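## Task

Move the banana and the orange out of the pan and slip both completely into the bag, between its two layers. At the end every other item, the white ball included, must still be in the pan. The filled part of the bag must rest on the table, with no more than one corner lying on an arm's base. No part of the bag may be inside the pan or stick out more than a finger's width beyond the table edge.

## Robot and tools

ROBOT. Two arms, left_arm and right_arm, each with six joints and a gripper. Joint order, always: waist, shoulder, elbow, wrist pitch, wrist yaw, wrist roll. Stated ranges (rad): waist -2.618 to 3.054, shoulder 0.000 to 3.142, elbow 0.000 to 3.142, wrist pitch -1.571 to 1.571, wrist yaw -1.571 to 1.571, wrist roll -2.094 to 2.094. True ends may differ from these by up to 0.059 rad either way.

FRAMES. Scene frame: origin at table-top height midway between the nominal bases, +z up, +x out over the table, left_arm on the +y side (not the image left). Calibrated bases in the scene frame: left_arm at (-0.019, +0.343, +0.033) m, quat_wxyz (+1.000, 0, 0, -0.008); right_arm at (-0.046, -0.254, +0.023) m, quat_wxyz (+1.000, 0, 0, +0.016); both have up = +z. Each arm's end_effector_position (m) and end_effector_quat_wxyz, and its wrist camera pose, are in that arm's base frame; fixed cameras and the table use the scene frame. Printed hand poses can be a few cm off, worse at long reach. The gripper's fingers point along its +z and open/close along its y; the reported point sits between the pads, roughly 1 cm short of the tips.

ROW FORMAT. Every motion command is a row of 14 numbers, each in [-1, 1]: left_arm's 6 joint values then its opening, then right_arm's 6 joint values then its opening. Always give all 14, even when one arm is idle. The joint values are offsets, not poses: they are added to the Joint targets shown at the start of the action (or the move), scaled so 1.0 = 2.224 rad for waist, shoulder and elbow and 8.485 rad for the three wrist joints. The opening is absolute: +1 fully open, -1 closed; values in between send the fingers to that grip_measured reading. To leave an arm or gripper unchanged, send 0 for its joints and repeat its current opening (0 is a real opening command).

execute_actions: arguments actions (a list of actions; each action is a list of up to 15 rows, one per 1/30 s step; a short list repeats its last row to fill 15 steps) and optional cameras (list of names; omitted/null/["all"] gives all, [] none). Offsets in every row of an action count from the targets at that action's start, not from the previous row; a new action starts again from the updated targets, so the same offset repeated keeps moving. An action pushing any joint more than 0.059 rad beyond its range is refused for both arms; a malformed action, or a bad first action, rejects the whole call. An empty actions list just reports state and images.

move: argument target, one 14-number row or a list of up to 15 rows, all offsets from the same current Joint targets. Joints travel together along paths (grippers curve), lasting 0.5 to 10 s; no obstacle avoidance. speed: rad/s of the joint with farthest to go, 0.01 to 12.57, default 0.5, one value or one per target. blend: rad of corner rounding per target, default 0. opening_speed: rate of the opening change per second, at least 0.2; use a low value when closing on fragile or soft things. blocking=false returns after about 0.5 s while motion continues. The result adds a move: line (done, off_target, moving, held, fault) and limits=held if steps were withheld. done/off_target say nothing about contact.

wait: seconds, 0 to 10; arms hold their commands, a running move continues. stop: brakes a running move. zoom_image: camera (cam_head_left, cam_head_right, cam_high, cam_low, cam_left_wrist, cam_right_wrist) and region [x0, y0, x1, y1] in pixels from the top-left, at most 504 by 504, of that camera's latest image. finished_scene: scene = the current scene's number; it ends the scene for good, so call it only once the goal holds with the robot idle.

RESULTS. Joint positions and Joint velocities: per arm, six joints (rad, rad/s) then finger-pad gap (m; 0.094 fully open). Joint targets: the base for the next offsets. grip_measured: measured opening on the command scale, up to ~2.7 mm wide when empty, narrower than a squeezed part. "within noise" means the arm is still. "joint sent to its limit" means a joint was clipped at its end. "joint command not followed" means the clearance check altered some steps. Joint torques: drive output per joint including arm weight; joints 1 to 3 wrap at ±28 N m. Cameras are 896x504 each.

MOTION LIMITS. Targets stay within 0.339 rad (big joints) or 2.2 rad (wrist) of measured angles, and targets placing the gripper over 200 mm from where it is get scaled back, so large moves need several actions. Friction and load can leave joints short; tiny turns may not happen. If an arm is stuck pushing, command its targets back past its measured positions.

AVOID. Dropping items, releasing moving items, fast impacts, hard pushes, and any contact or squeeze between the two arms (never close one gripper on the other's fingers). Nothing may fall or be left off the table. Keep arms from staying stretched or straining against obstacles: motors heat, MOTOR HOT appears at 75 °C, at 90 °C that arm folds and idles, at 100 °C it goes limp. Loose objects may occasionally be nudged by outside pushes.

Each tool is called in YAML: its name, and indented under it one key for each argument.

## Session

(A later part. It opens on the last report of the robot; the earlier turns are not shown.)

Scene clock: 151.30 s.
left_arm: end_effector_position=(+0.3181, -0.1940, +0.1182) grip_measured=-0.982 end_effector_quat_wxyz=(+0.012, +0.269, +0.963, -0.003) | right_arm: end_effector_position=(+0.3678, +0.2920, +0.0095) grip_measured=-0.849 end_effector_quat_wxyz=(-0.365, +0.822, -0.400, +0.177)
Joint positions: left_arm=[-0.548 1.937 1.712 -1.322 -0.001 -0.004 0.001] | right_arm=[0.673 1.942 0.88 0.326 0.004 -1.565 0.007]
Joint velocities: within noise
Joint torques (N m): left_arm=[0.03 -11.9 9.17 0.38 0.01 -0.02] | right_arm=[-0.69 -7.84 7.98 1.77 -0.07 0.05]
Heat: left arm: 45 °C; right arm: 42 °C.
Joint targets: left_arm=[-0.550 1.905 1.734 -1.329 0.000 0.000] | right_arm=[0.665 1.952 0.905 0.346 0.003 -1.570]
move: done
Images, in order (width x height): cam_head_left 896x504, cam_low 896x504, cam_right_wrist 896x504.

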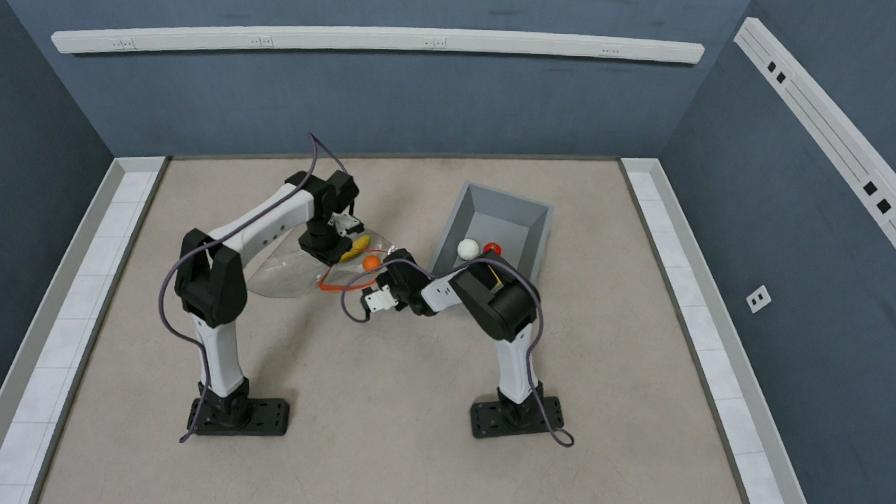

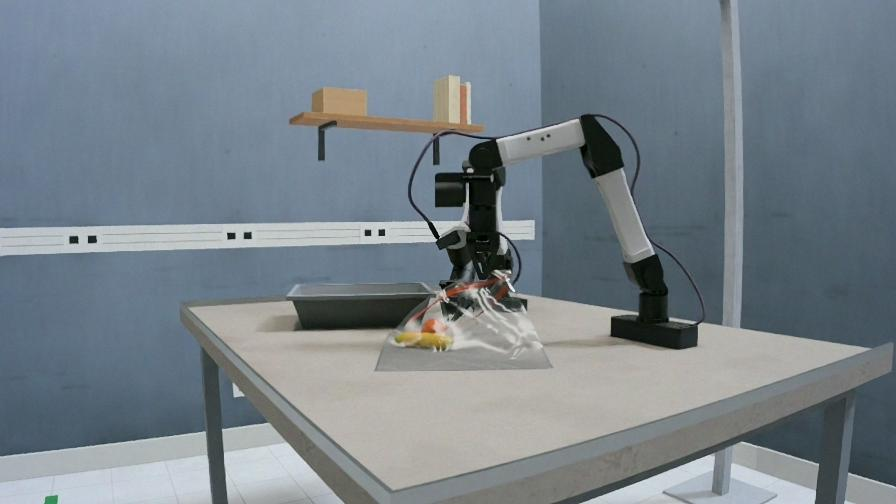

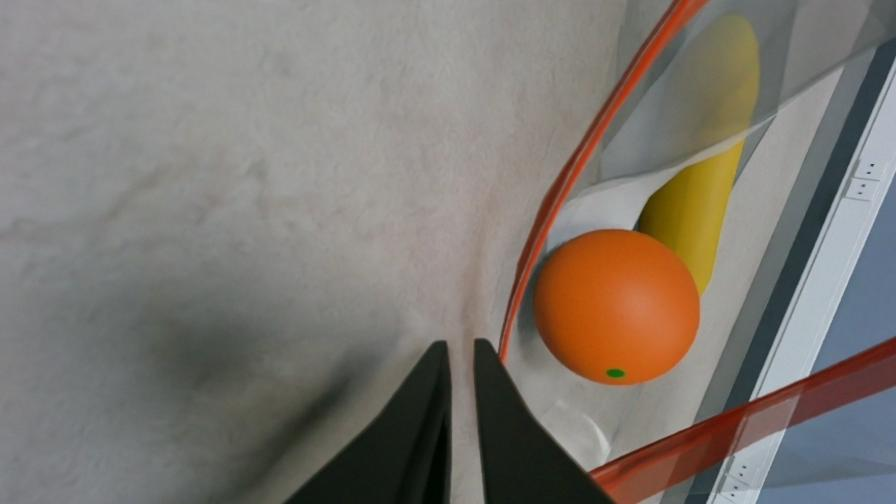

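move:
  target:
    - [0,0,0,0,0,0,-1, 0.0067,-0.0258,0.0389,-0.0169,0,0,-0.85]
    - [0,0,0,0,0,0,-1, 0.0067,0.0423,0.0486,-0.0015,0,0,-0.85]
  speed: 0.2
  cameras: ["cam_right_wrist","cam_low","cam_head_left"]

zoom_image:
  camera: "cam_low"
  region: [350, 240, 560, 380]

zoom_image:
  camera: "cam_head_left"
  region: [230, 200, 460, 350]

Scene clock: 154.17 s.
left_arm: end_effector_position=(+0.3181, -0.1940, +0.1182) grip_measured=-0.982 end_effector_quat_wxyz=(+0.012, +0.269, +0.963, -0.003) | right_arm: end_effector_position=(+0.3877, +0.3079, +0.0025) grip_measured=-0.849 end_effector_quat_wxyz=(-0.366, +0.822, -0.400, +0.177)
Joint positions: left_arm=[-0.548 1.937 1.712 -1.322 -0.001 -0.004 0.001] | right_arm=[0.673 2.035 0.987 0.314 0.004 -1.565 0.007]
Joint velocities: within noise
Joint torques (N m): left_arm=[0.06 -11.9 9.16 0.38 0.02 -0.01] | right_arm=[0.76 -8.54 8.1 1.74 -0.08 0.04]
Heat: left arm: 46 °C; right arm: 42 °C.
Joint targets: left_arm=[-0.550 1.905 1.734 -1.329 0.000 0.000] | right_arm=[0.680 2.046 1.013 0.333 0.003 -1.570]
move: done
Images, in order (width x height): cam_head_left 896x504, cam_low 896x504, cam_right_wrist 896x504.

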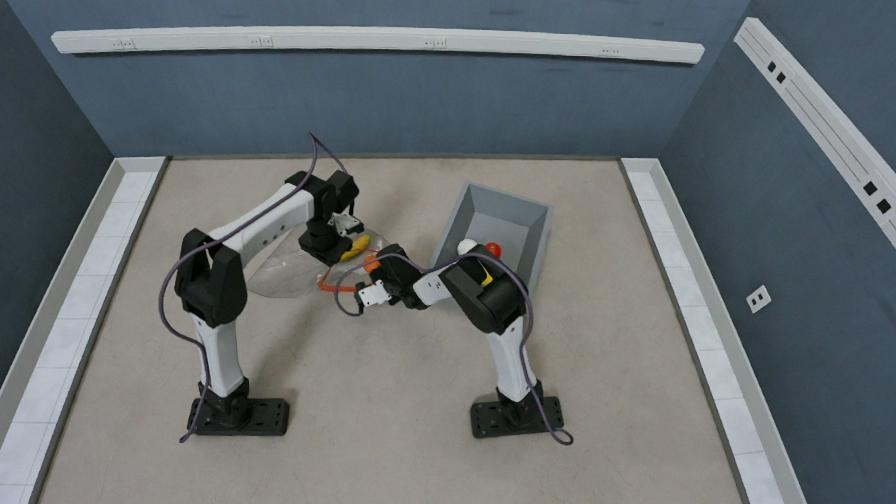

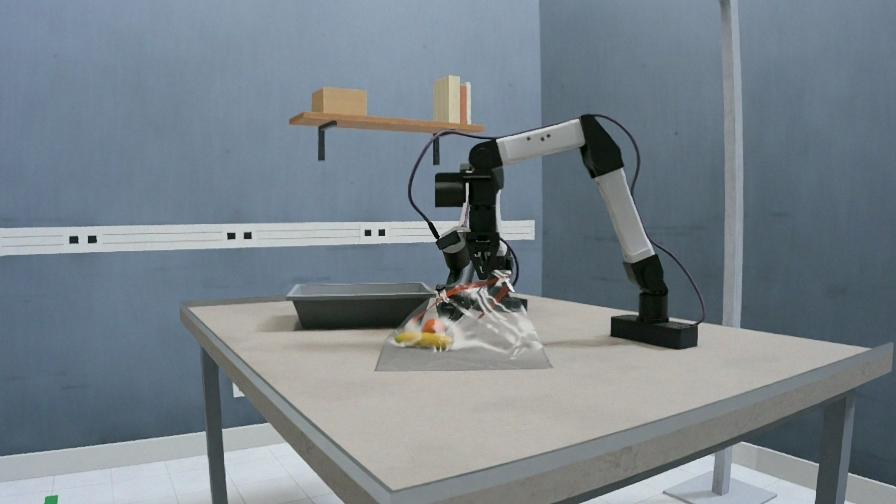

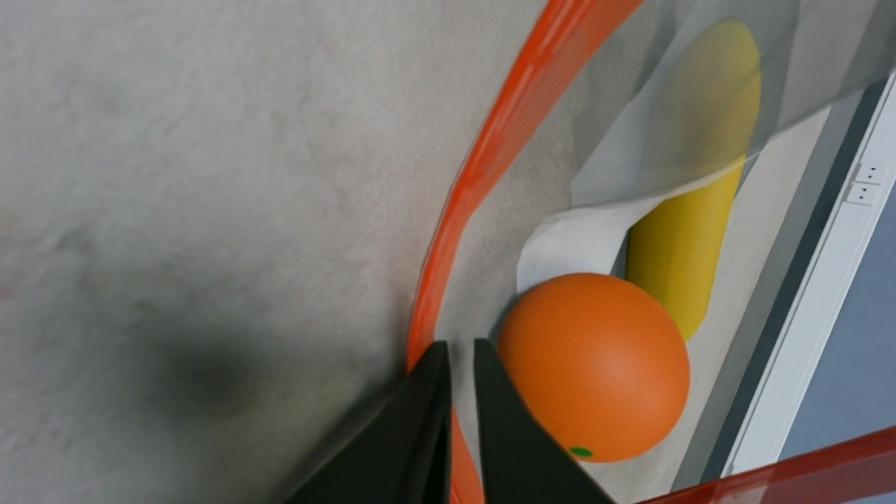

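Scaled by 2.400 from the camera's 896x504 image, which has a finer 1280x720 frame.

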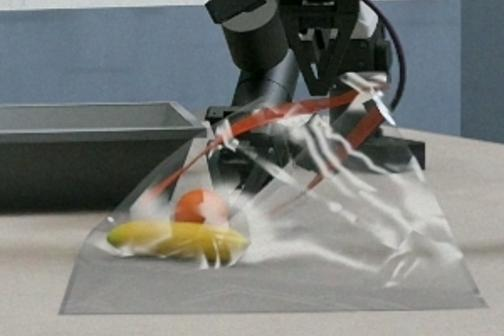

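Scaled by 2.191 from the camera's 896x504 image, which has a finer 1280x720 frame.

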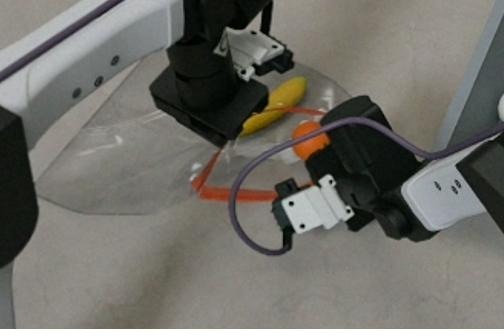

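move:
  target: [0,0,0,0,0,0,-1, -0.0085,0.0734,0.1280,-0.0143,0,0,-0.85]
  speed: 0.15
  cameras: ["cam_right_wrist","cam_low","cam_head_left"]

zoom_image:
  camera: "cam_low"
  region: [350, 240, 560, 380]

zoom_image:
  camera: "cam_head_left"
  region: [230, 200, 460, 350]

Scene clock: 156.70 s.
left_arm: end_effector_position=(+0.3181, -0.1940, +0.1182) grip_measured=-0.982 end_effector_quat_wxyz=(+0.012, +0.269, +0.963, -0.003) | right_arm: end_effector_position=(+0.4336, +0.3431, +0.0089) grip_measured=-0.849 end_effector_quat_wxyz=(-0.376, +0.817, -0.398, +0.182)
Joint positions: left_arm=[-0.548 1.937 1.712 -1.322 -0.001 -0.004 0.001] | right_arm=[0.671 2.183 1.253 0.222 0.004 -1.565 0.007]
Joint velocities: within noise
Joint torques (N m): left_arm=[0.06 -11.96 9.16 0.38 0 -0.02] | right_arm=[0.06 -11.14 5.96 1.65 -0.07 0.1]
Heat: left arm: 46 °C; right arm: 42 °C.
Joint targets: left_arm=[-0.550 1.905 1.734 -1.329 0.000 0.000] | right_arm=[0.671 2.183 1.252 0.224 0.004 -1.565]
move: held (right_arm; a check stopped the path); limits=held; right_arm: the elbow is farthest, 0.045 rad from its target
joint command not followed: on one or more control steps a check withheld the commanded joint targets of the right arm, and it was not sent them on those steps.
cause: the commanded joint targets, or the way to them, would bring a part of the robot too close to another arm (this arm's wrist (the part past the wrist pitch) and the left arm's wrist camera).
Images, in order (width x height): cam_head_left 896x504, cam_low 896x504, cam_right_wrist 896x504.

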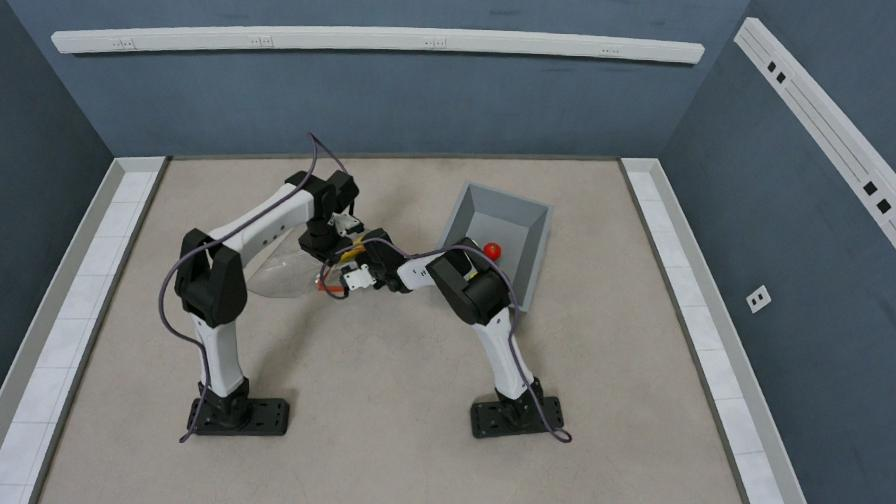

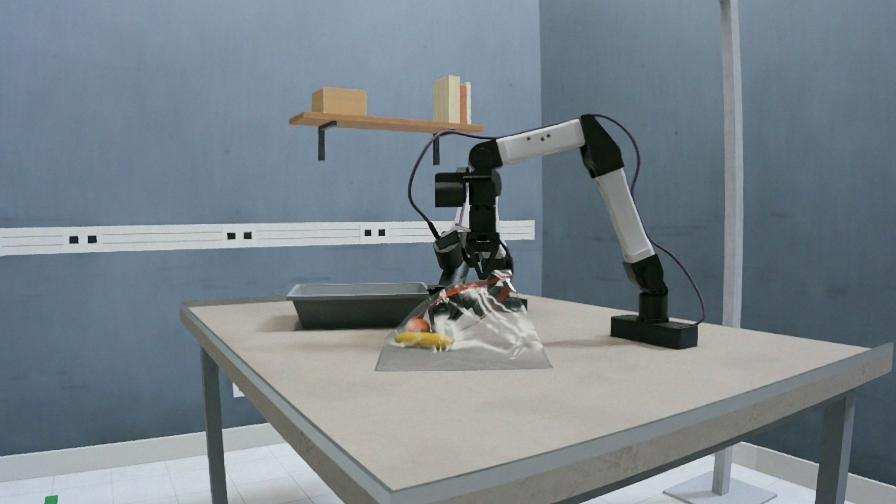

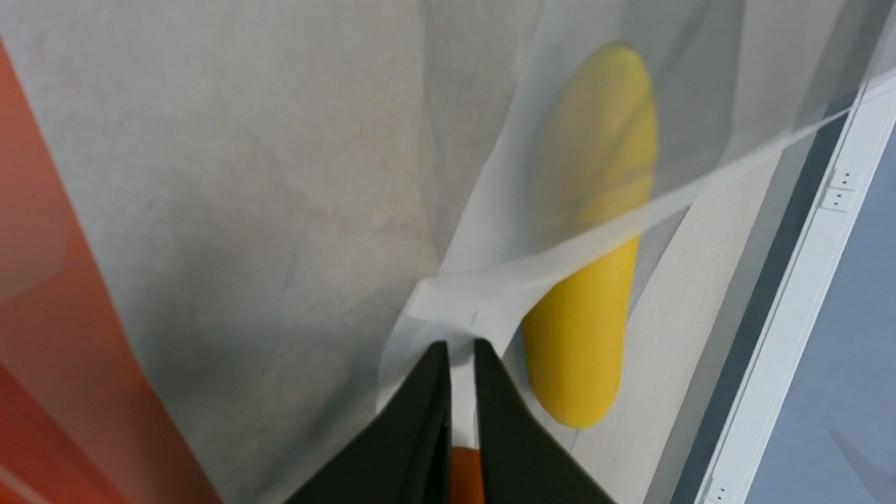

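Scaled by 2.400 from the camera's 896x504 image, which has a finer 1280x720 frame.

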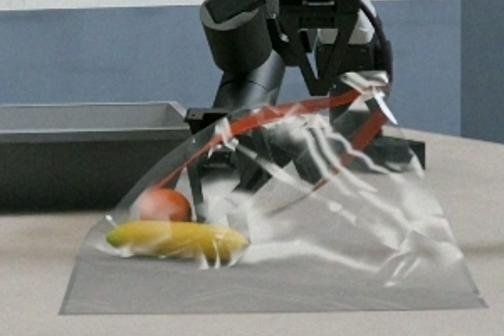

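Scaled by 2.191 from the camera's 896x504 image, which has a finer 1280x720 frame.

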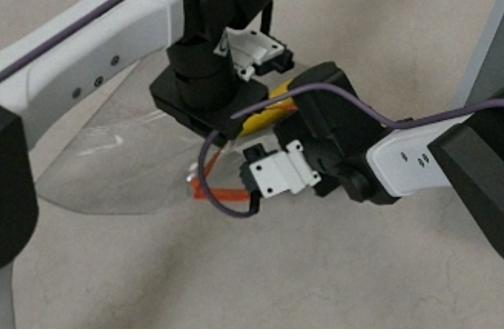

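move:
  target:
    - [0,0,0,0,0,0,-1, 0,-0.0616,-0.1075,0.0128,0,0,-0.85]
    - [0,0,0,0,0,0,-1, 0,-0.1297,-0.1171,-0.0025,0,0,-0.85]
    - [0,0,0,0,0,0,-1, 0,-0.2036,-0.1697,-0.0081,0,0,-0.85]
  speed: 0.3
  cameras: ["cam_right_wrist","cam_low","cam_head_left"]

zoom_image:
  camera: "cam_low"
  region: [350, 240, 560, 380]

zoom_image:
  camera: "cam_head_left"
  region: [230, 200, 460, 350]

Scene clock: 159.57 s.
left_arm: end_effector_position=(+0.3181, -0.1940, +0.1182) grip_measured=-0.982 end_effector_quat_wxyz=(+0.012, +0.269, +0.963, -0.003) | right_arm: end_effector_position=(+0.3571, +0.2824, +0.0561) grip_measured=-0.849 end_effector_quat_wxyz=(-0.366, +0.821, -0.400, +0.178)
Joint positions: left_arm=[-0.548 1.937 1.712 -1.322 -0.001 -0.004 0.001] | right_arm=[0.671 1.766 0.879 0.154 0.004 -1.566 0.007]
Joint velocities: within noise
Joint torques (N m): left_arm=[0.09 -11.92 9.16 0.37 0 -0.02] | right_arm=[0.05 -10.99 5.76 1.59 -0.07 0.1]
Heat: left arm: 46 °C; right arm: 43 °C.
Joint targets: left_arm=[-0.550 1.905 1.734 -1.329 0.000 0.000] | right_arm=[0.671 1.730 0.874 0.155 0.004 -1.565]
move: done
Images, in order (width x height): cam_head_left 896x504, cam_low 896x504, cam_right_wrist 896x504.

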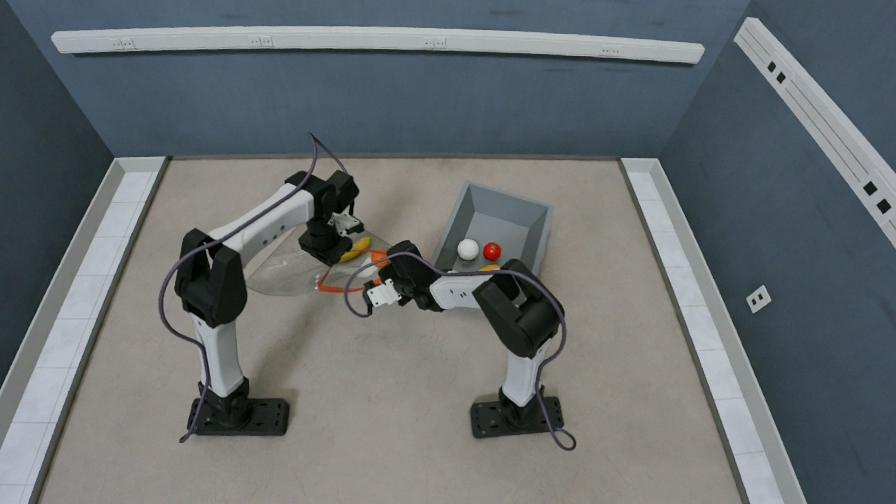

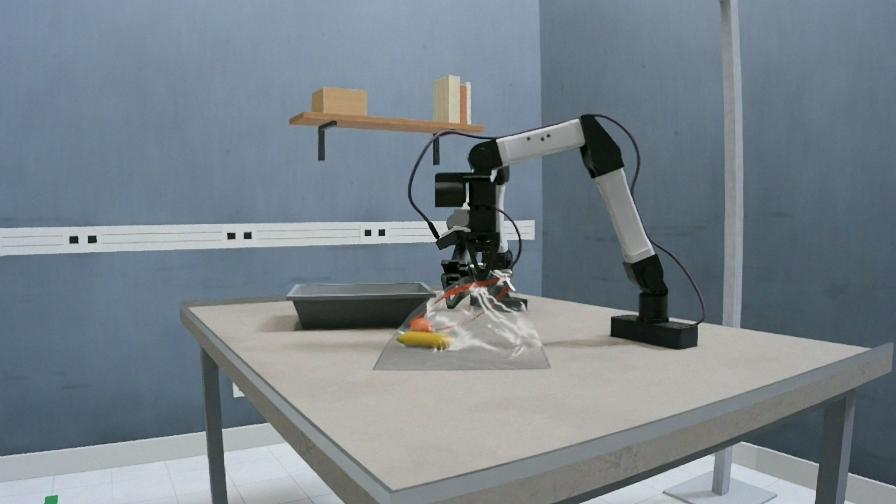

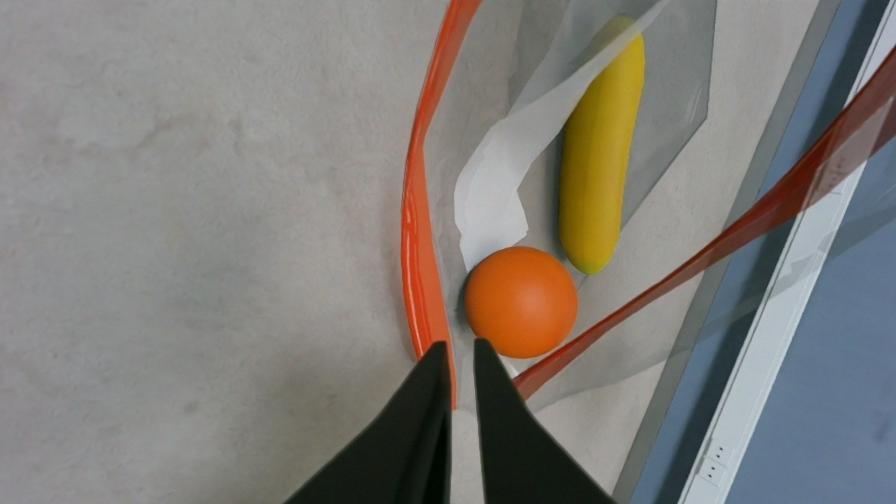

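Scaled by 2.400 from the camera's 896x504 image, which has a finer 1280x720 frame.

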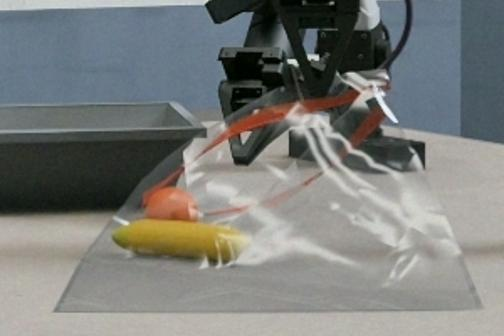

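Scaled by 2.191 from the camera's 896x504 image, which has a finer 1280x720 frame.

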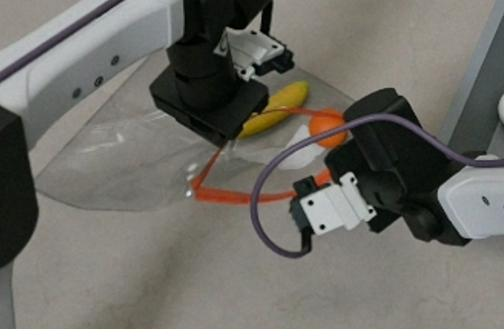

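execute_actions:
  actions: []
  cameras: ["cam_head_left","cam_low","cam_right_wrist"]

zoom_image:
  camera: "cam_head_left"
  region: [230, 200, 460, 350]

Scene clock: 161.10 s.
left_arm: end_effector_position=(+0.3181, -0.1940, +0.1182) grip_measured=-0.982 end_effector_quat_wxyz=(+0.012, +0.269, +0.963, -0.003) | right_arm: end_effector_position=(+0.3570, +0.2823, +0.0560) grip_measured=-0.849 end_effector_quat_wxyz=(-0.366, +0.821, -0.400, +0.178)
Joint positions: left_arm=[-0.548 1.937 1.712 -1.322 -0.001 -0.004 0.001] | right_arm=[0.671 1.766 0.879 0.153 0.004 -1.566 0.007]
Joint velocities: within noise
Joint torques (N m): left_arm=[0.09 -11.89 9.22 0.4 0.02 -0.02] | right_arm=[0.05 -10.96 5.75 1.62 -0.07 0.11]
Heat: left arm: 46 °C; right arm: 43 °C.
Joint targets: left_arm=[-0.550 1.905 1.734 -1.329 0.000 0.000] | right_arm=[0.671 1.730 0.874 0.155 0.004 -1.565]
Tool commands: left_gripper/opening=-1.0 right_gripper/opening=-0.85
Images, in order (width x height): cam_head_left 896x504, cam_low 896x504, cam_right_wrist 896x504.

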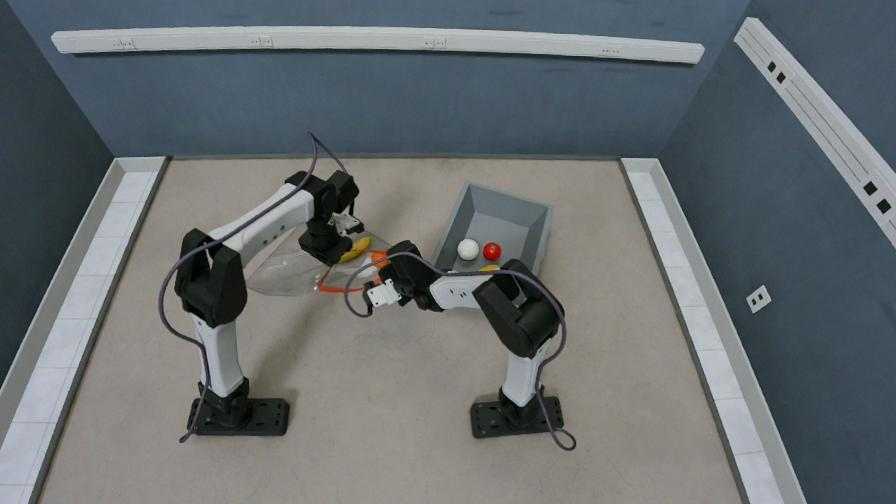

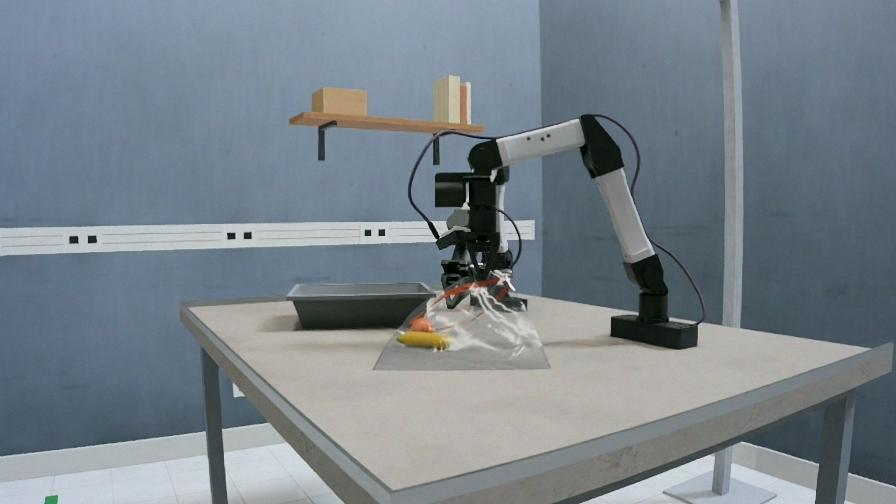

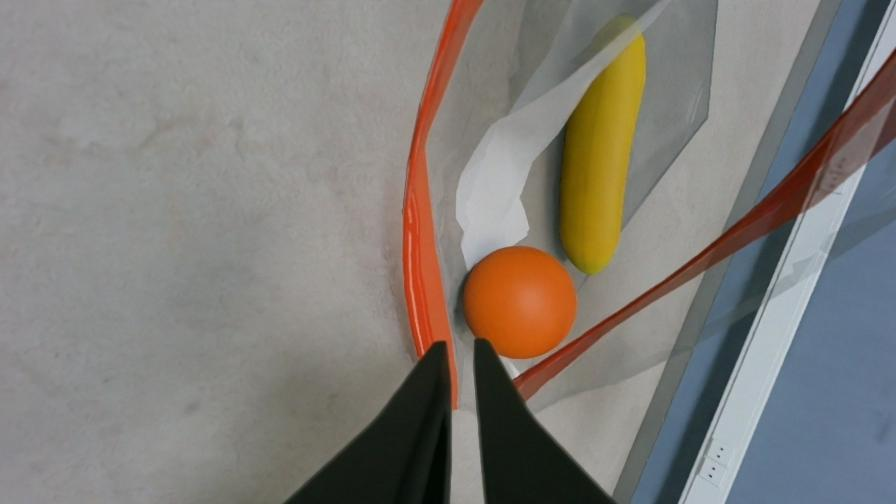

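Scaled by 2.191 from the camera's 896x504 image, which has a finer 1280x720 frame.

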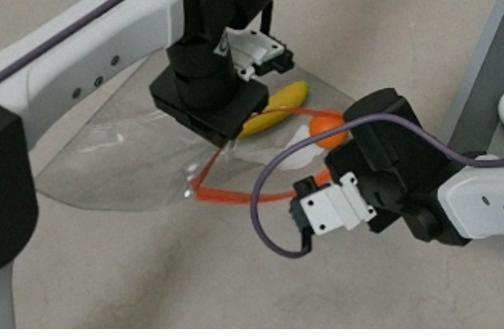

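move:
  target:
    - [0,0,0,0,0,0,-1,-0.0319,0.0471,0.0266,0.0055,0,0,-0.85]
    - [0,0,0,0,0,0,-1,-0.0319,0.1209,0.0322,0.0234,0,0,-0.85]
  speed: [0.4,0.25]
  cameras: ["cam_head_left","cam_low","cam_right_wrist"]

zoom_image:
  camera: "cam_low"
  region: [350, 240, 560, 380]

zoom_image:
  camera: "cam_head_left"
  region: [230, 200, 460, 350]

Scene clock: 165.20 s.
left_arm: end_effector_position=(+0.3181, -0.1940, +0.1182) grip_measured=-0.982 end_effector_quat_wxyz=(+0.012, +0.269, +0.963, -0.003) | right_arm: end_effector_position=(+0.3961, +0.2719, +0.0044) grip_measured=-0.849 end_effector_quat_wxyz=(-0.359, +0.807, -0.428, +0.190)
Joint positions: left_arm=[-0.548 1.937 1.712 -1.322 -0.001 -0.004 0.001] | right_arm=[0.603 1.989 0.921 0.334 0.005 -1.565 0.007]
Joint velocities: within noise
Joint torques (N m): left_arm=[0.05 -11.92 9.2 0.38 0.01 0] | right_arm=[-0.29 -8.17 7.91 1.8 -0.07 0.1]
Heat: left arm: 46 °C; right arm: 44 °C.
Joint targets: left_arm=[-0.550 1.905 1.734 -1.329 0.000 0.000] | right_arm=[0.600 1.999 0.946 0.354 0.004 -1.565]
move: done
Images, in order (width x height): cam_head_left 896x504, cam_low 896x504, cam_right_wrist 896x504.

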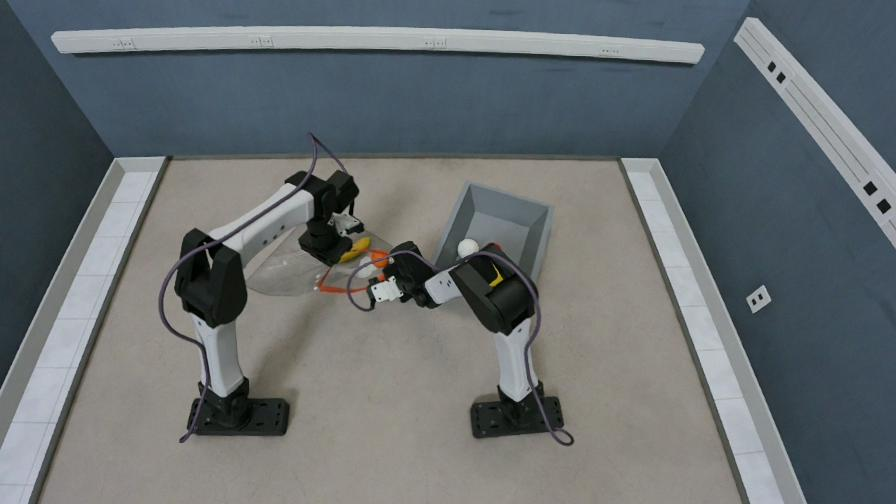

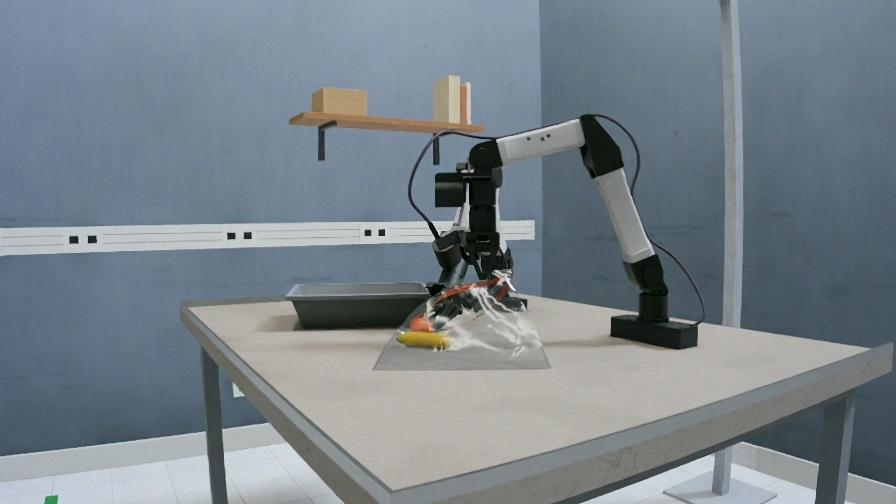

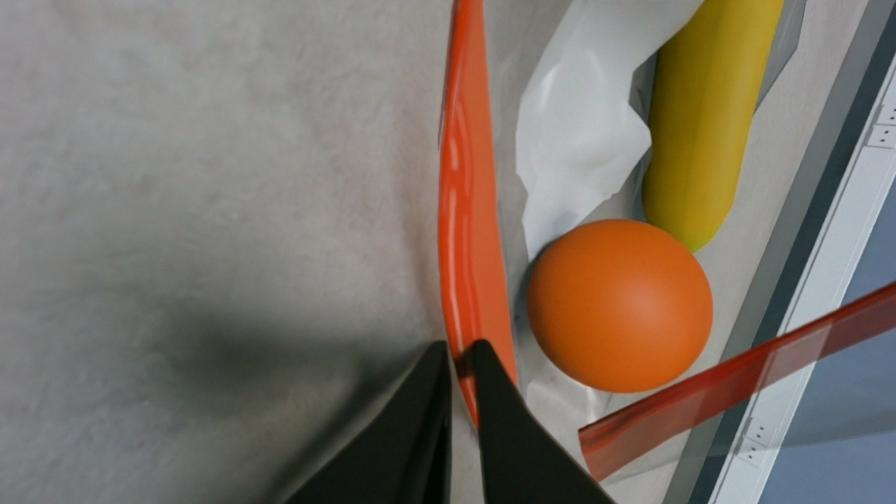

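Scaled by 2.400 from the camera's 896x504 image, which has a finer 1280x720 frame.

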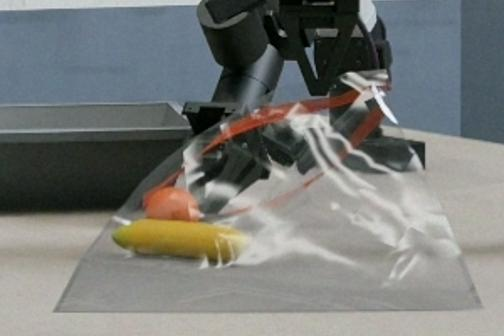

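Scaled by 2.191 from the camera's 896x504 image, which has a finer 1280x720 frame.

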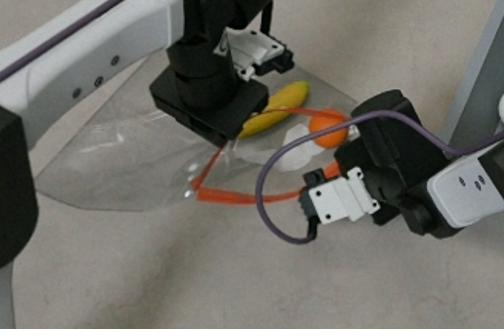

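move:
  target:
    - [0,0,0,0,0,0,-1,-0.003,0.0380,0.0633,-0.0068,0,0,-0.85]
    - [0,0,0,0,0,0,-1,0.0135,0.0692,0.1196,-0.0133,0,0,-0.85]
  speed: 0.2
  cameras: ["cam_head_left","cam_low","cam_right_wrist"]

zoom_image:
  camera: "cam_low"
  region: [350, 240, 560, 380]

zoom_image:
  camera: "cam_head_left"
  region: [230, 200, 460, 350]

Scene clock: 167.70 s.
left_arm: end_effector_position=(+0.3181, -0.1940, +0.1182) grip_measured=-0.982 end_effector_quat_wxyz=(+0.012, +0.269, +0.963, -0.003) | right_arm: end_effector_position=(+0.4375, +0.3143, +0.0104) grip_measured=-0.849 end_effector_quat_wxyz=(-0.369, +0.808, -0.418, +0.190)
Joint positions: left_arm=[-0.548 1.937 1.712 -1.322 -0.001 -0.004 0.001] | right_arm=[0.625 2.138 1.186 0.238 0.005 -1.565 0.007]
Joint velocities: within noise
Joint torques (N m): left_arm=[0.03 -11.92 9.21 0.38 0.01 -0.01] | right_arm=[0.51 -9.4 8.46 1.67 -0.07 0.11]
Heat: left arm: 46 °C; right arm: 43 °C.
Joint targets: left_arm=[-0.550 1.905 1.734 -1.329 0.000 0.000] | right_arm=[0.630 2.152 1.212 0.241 0.004 -1.565]
move: done
Images, in order (width x height): cam_head_left 896x504, cam_low 896x504, cam_right_wrist 896x504.

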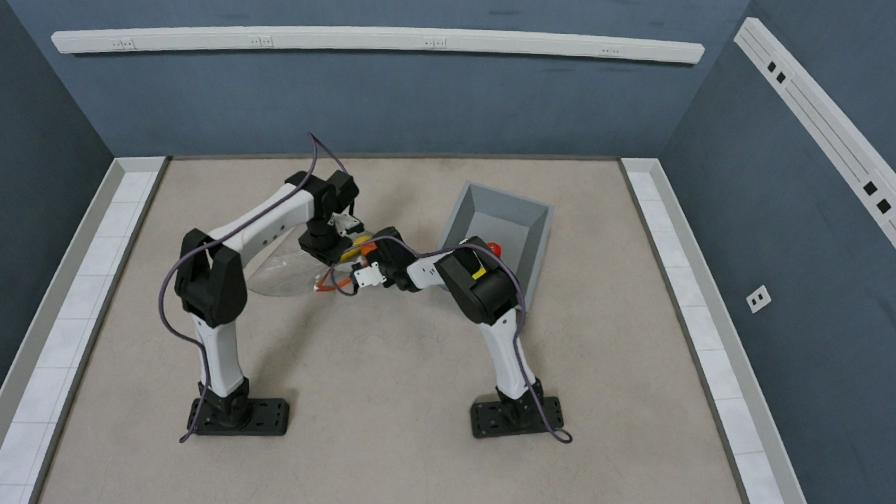

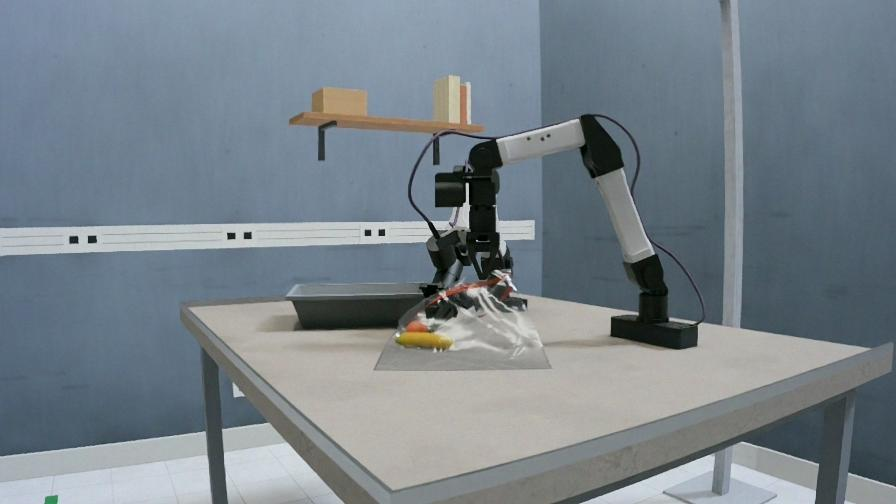

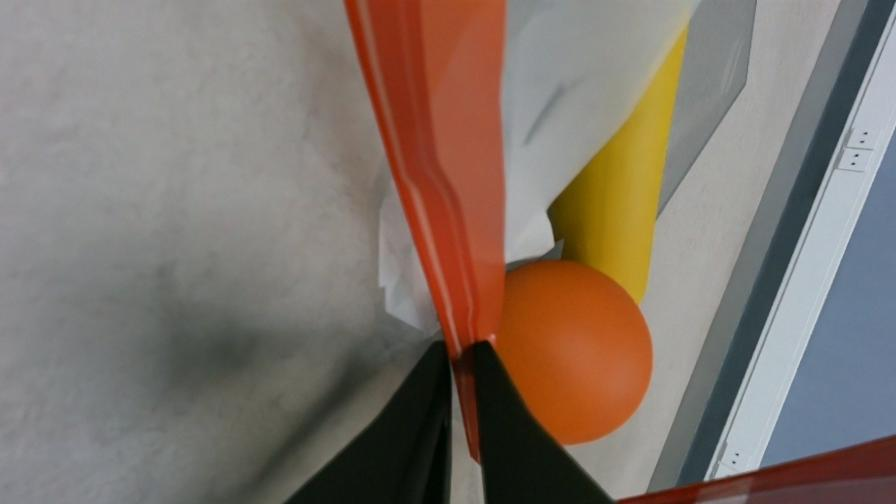

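Scaled by 2.400 from the camera's 896x504 image, which has a finer 1280x720 frame.

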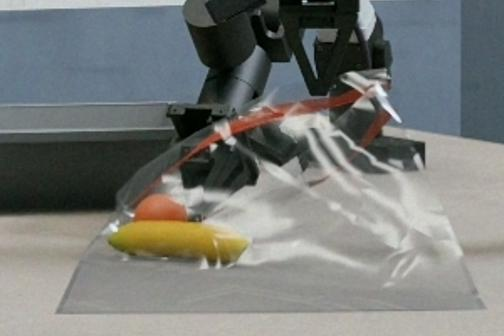

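Scaled by 2.191 from the camera's 896x504 image, which has a finer 1280x720 frame.

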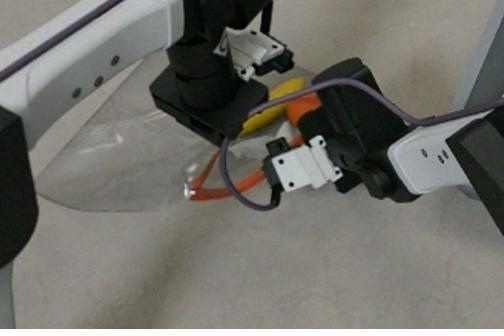

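move:
  target:
    - [0,0,0,0,0,0,-1,-0.003,-0.0436,-0.0778,0.0089,0,0,-0.85]
    - [0,0,0,0,0,0,-1,-0.029,-0.0436,-0.0778,0.0089,0,0,-0.85]
    - [0,0,0,0,0,0,-1,-0.022,0,0,0,0,0,-0.85]
  speed: 0.2
  cameras: ["cam_head_left","cam_low","cam_right_wrist"]

zoom_image:
  camera: "cam_low"
  region: [350, 240, 560, 380]

Scene clock: 171.07 s.
left_arm: end_effector_position=(+0.3181, -0.1940, +0.1182) grip_measured=-0.982 end_effector_quat_wxyz=(+0.012, +0.269, +0.963, -0.003) | right_arm: end_effector_position=(+0.4528, +0.2920, +0.0102) grip_measured=-0.849 end_effector_quat_wxyz=(-0.365, +0.797, -0.438, +0.199)
Joint positions: left_arm=[-0.548 1.937 1.712 -1.322 -0.001 -0.004 0.001] | right_arm=[0.574 2.139 1.186 0.239 0.004 -1.566 0.007]
Joint velocities: within noise
Joint torques (N m): left_arm=[0.05 -11.88 9.21 0.38 0.01 -0.01] | right_arm=[0.68 -9.43 8.43 1.67 -0.07 0.1]
Heat: left arm: 46 °C; right arm: 44 °C.
Joint targets: left_arm=[-0.550 1.905 1.734 -1.329 0.000 0.000] | right_arm=[0.581 2.153 1.212 0.241 0.004 -1.565]
move: done
Images, in order (width x height): cam_head_left 896x504, cam_low 896x504, cam_right_wrist 896x504.

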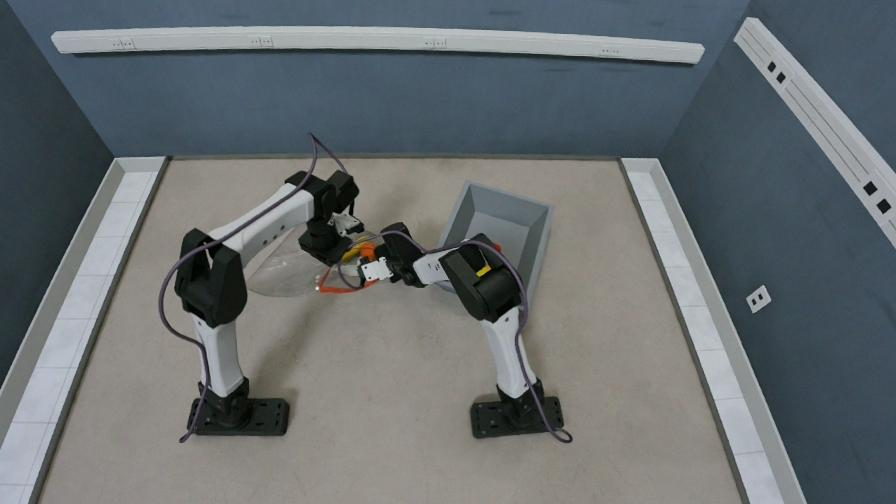

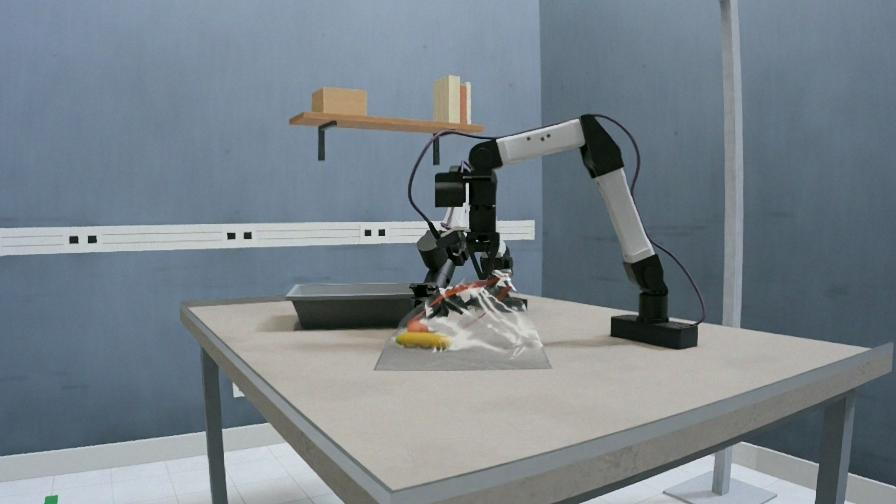

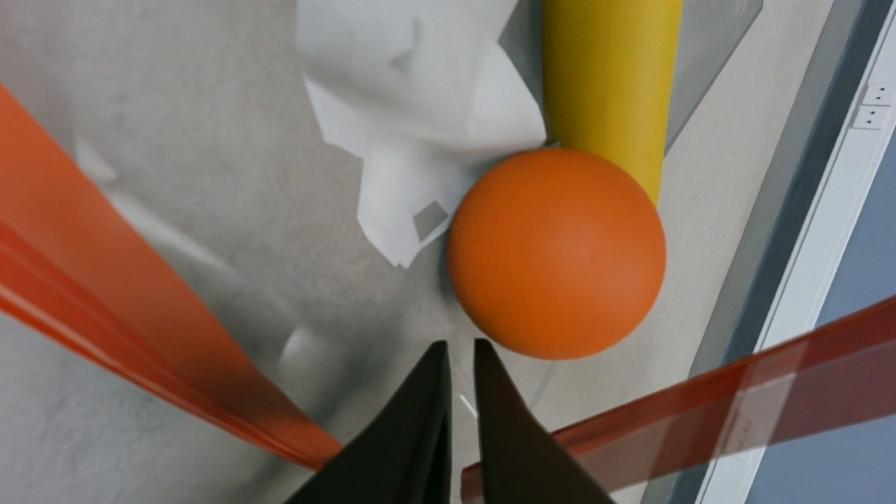

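Scaled by 2.400 from the camera's 896x504 image, which has a finer 1280x720 frame.

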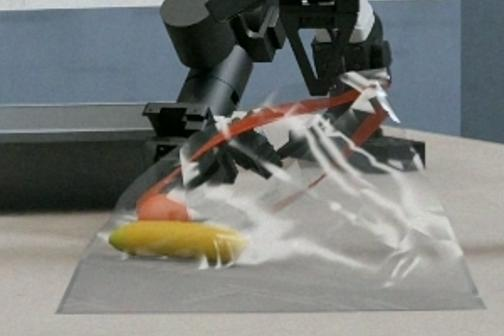

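move:
  target:
    - [0,0,0,0,0,0,-1,0.0135,0.0137,0.0237,-0.0026,0,0,-0.85]
    - [0,0,0,0,0,0,-1,0.0315,0.030,0.052,-0.0058,0,0,-0.85]
  speed: 0.2
  cameras: ["cam_head_left","cam_low","cam_right_wrist"]

zoom_image:
  camera: "cam_low"
  region: [350, 240, 560, 380]

zoom_image:
  camera: "cam_head_left"
  region: [230, 200, 460, 350]

Scene clock: 172.13 s.
left_arm: end_effector_position=(+0.3181, -0.1940, +0.1182) grip_measured=-0.982 end_effector_quat_wxyz=(+0.012, +0.269, +0.963, -0.003) | right_arm: end_effector_position=(+0.4514, +0.3172, +0.0107) grip_measured=-0.849 end_effector_quat_wxyz=(-0.369, +0.805, -0.421, +0.193)
Joint positions: left_arm=[-0.548 1.937 1.712 -1.322 -0.001 -0.004 0.001] | right_arm=[0.614 2.175 1.251 0.213 0.004 -1.566 0.007]
Joint velocities: within noise
Joint torques (N m): left_arm=[0.08 -11.9 9.2 0.38 0.01 -0.02] | right_arm=[-0.27 -11.11 5.98 1.65 -0.07 0.1]
Heat: left arm: 46 °C; right arm: 44 °C.
Joint targets: left_arm=[-0.550 1.905 1.734 -1.329 0.000 0.000] | right_arm=[0.611 2.174 1.249 0.216 0.005 -1.566]
move: held (right_arm; a check stopped the path); path passed 1 of 2 targets; limits=held; right_arm: the elbow is farthest, 0.077 rad from its target
joint command not followed: on one or more control steps a check withheld the commanded joint targets of the right arm, and it was not sent them on those steps.
cause: the commanded joint targets, or the way to them, would bring a part of the robot too close to another arm (this arm's wrist (the part past the wrist pitch) and the left arm's wrist camera).
Images, in order (width x height): cam_head_left 896x504, cam_low 896x504, cam_right_wrist 896x504.

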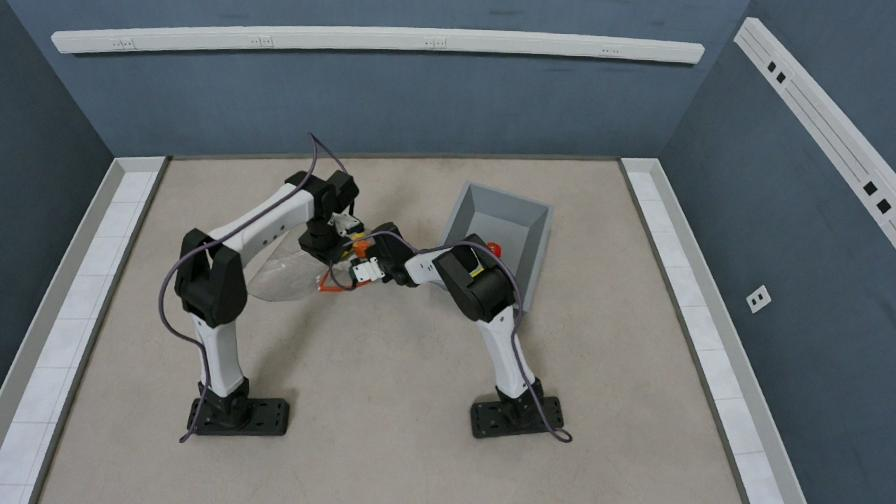

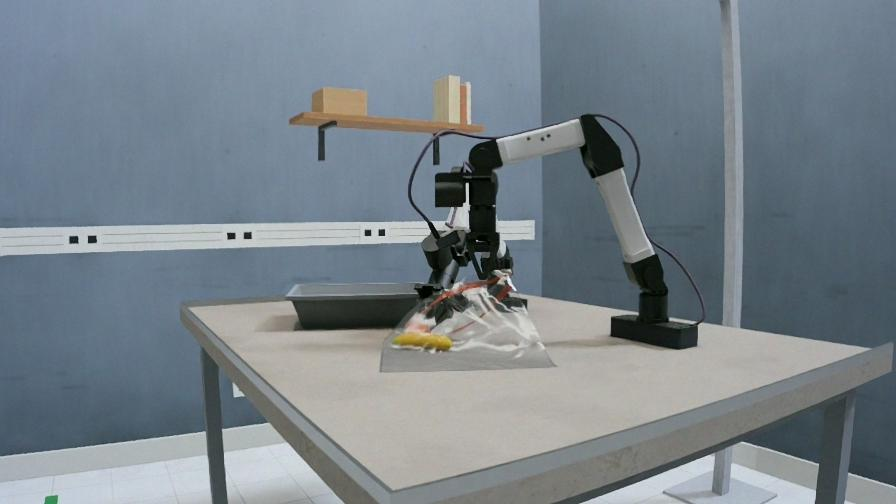

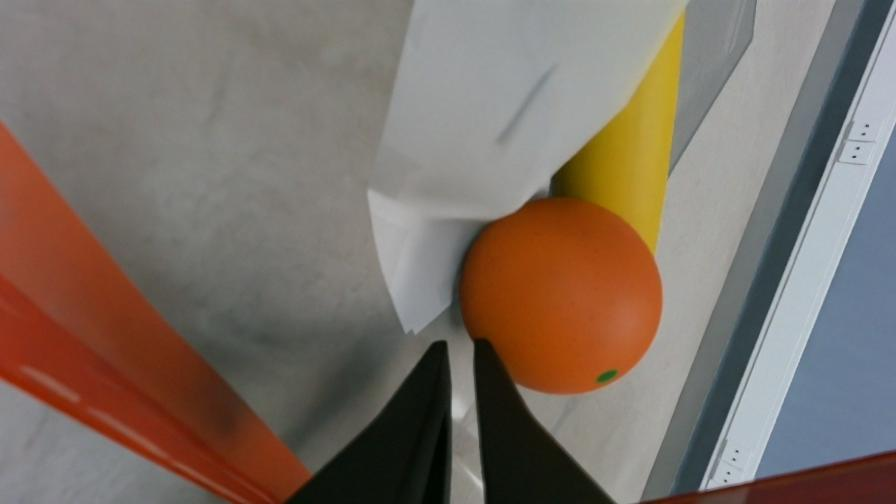

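Scaled by 2.400 from the camera's 896x504 image, which has a finer 1280x720 frame.

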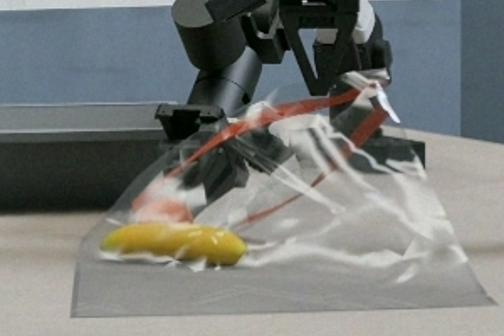

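Scaled by 2.191 from the camera's 896x504 image, which has a finer 1280x720 frame.

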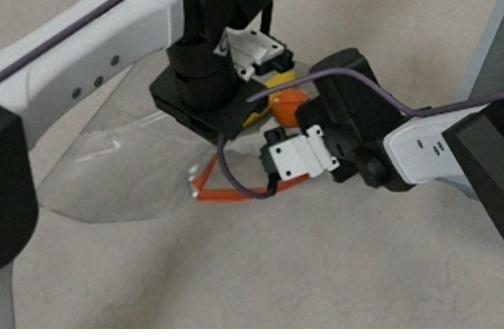

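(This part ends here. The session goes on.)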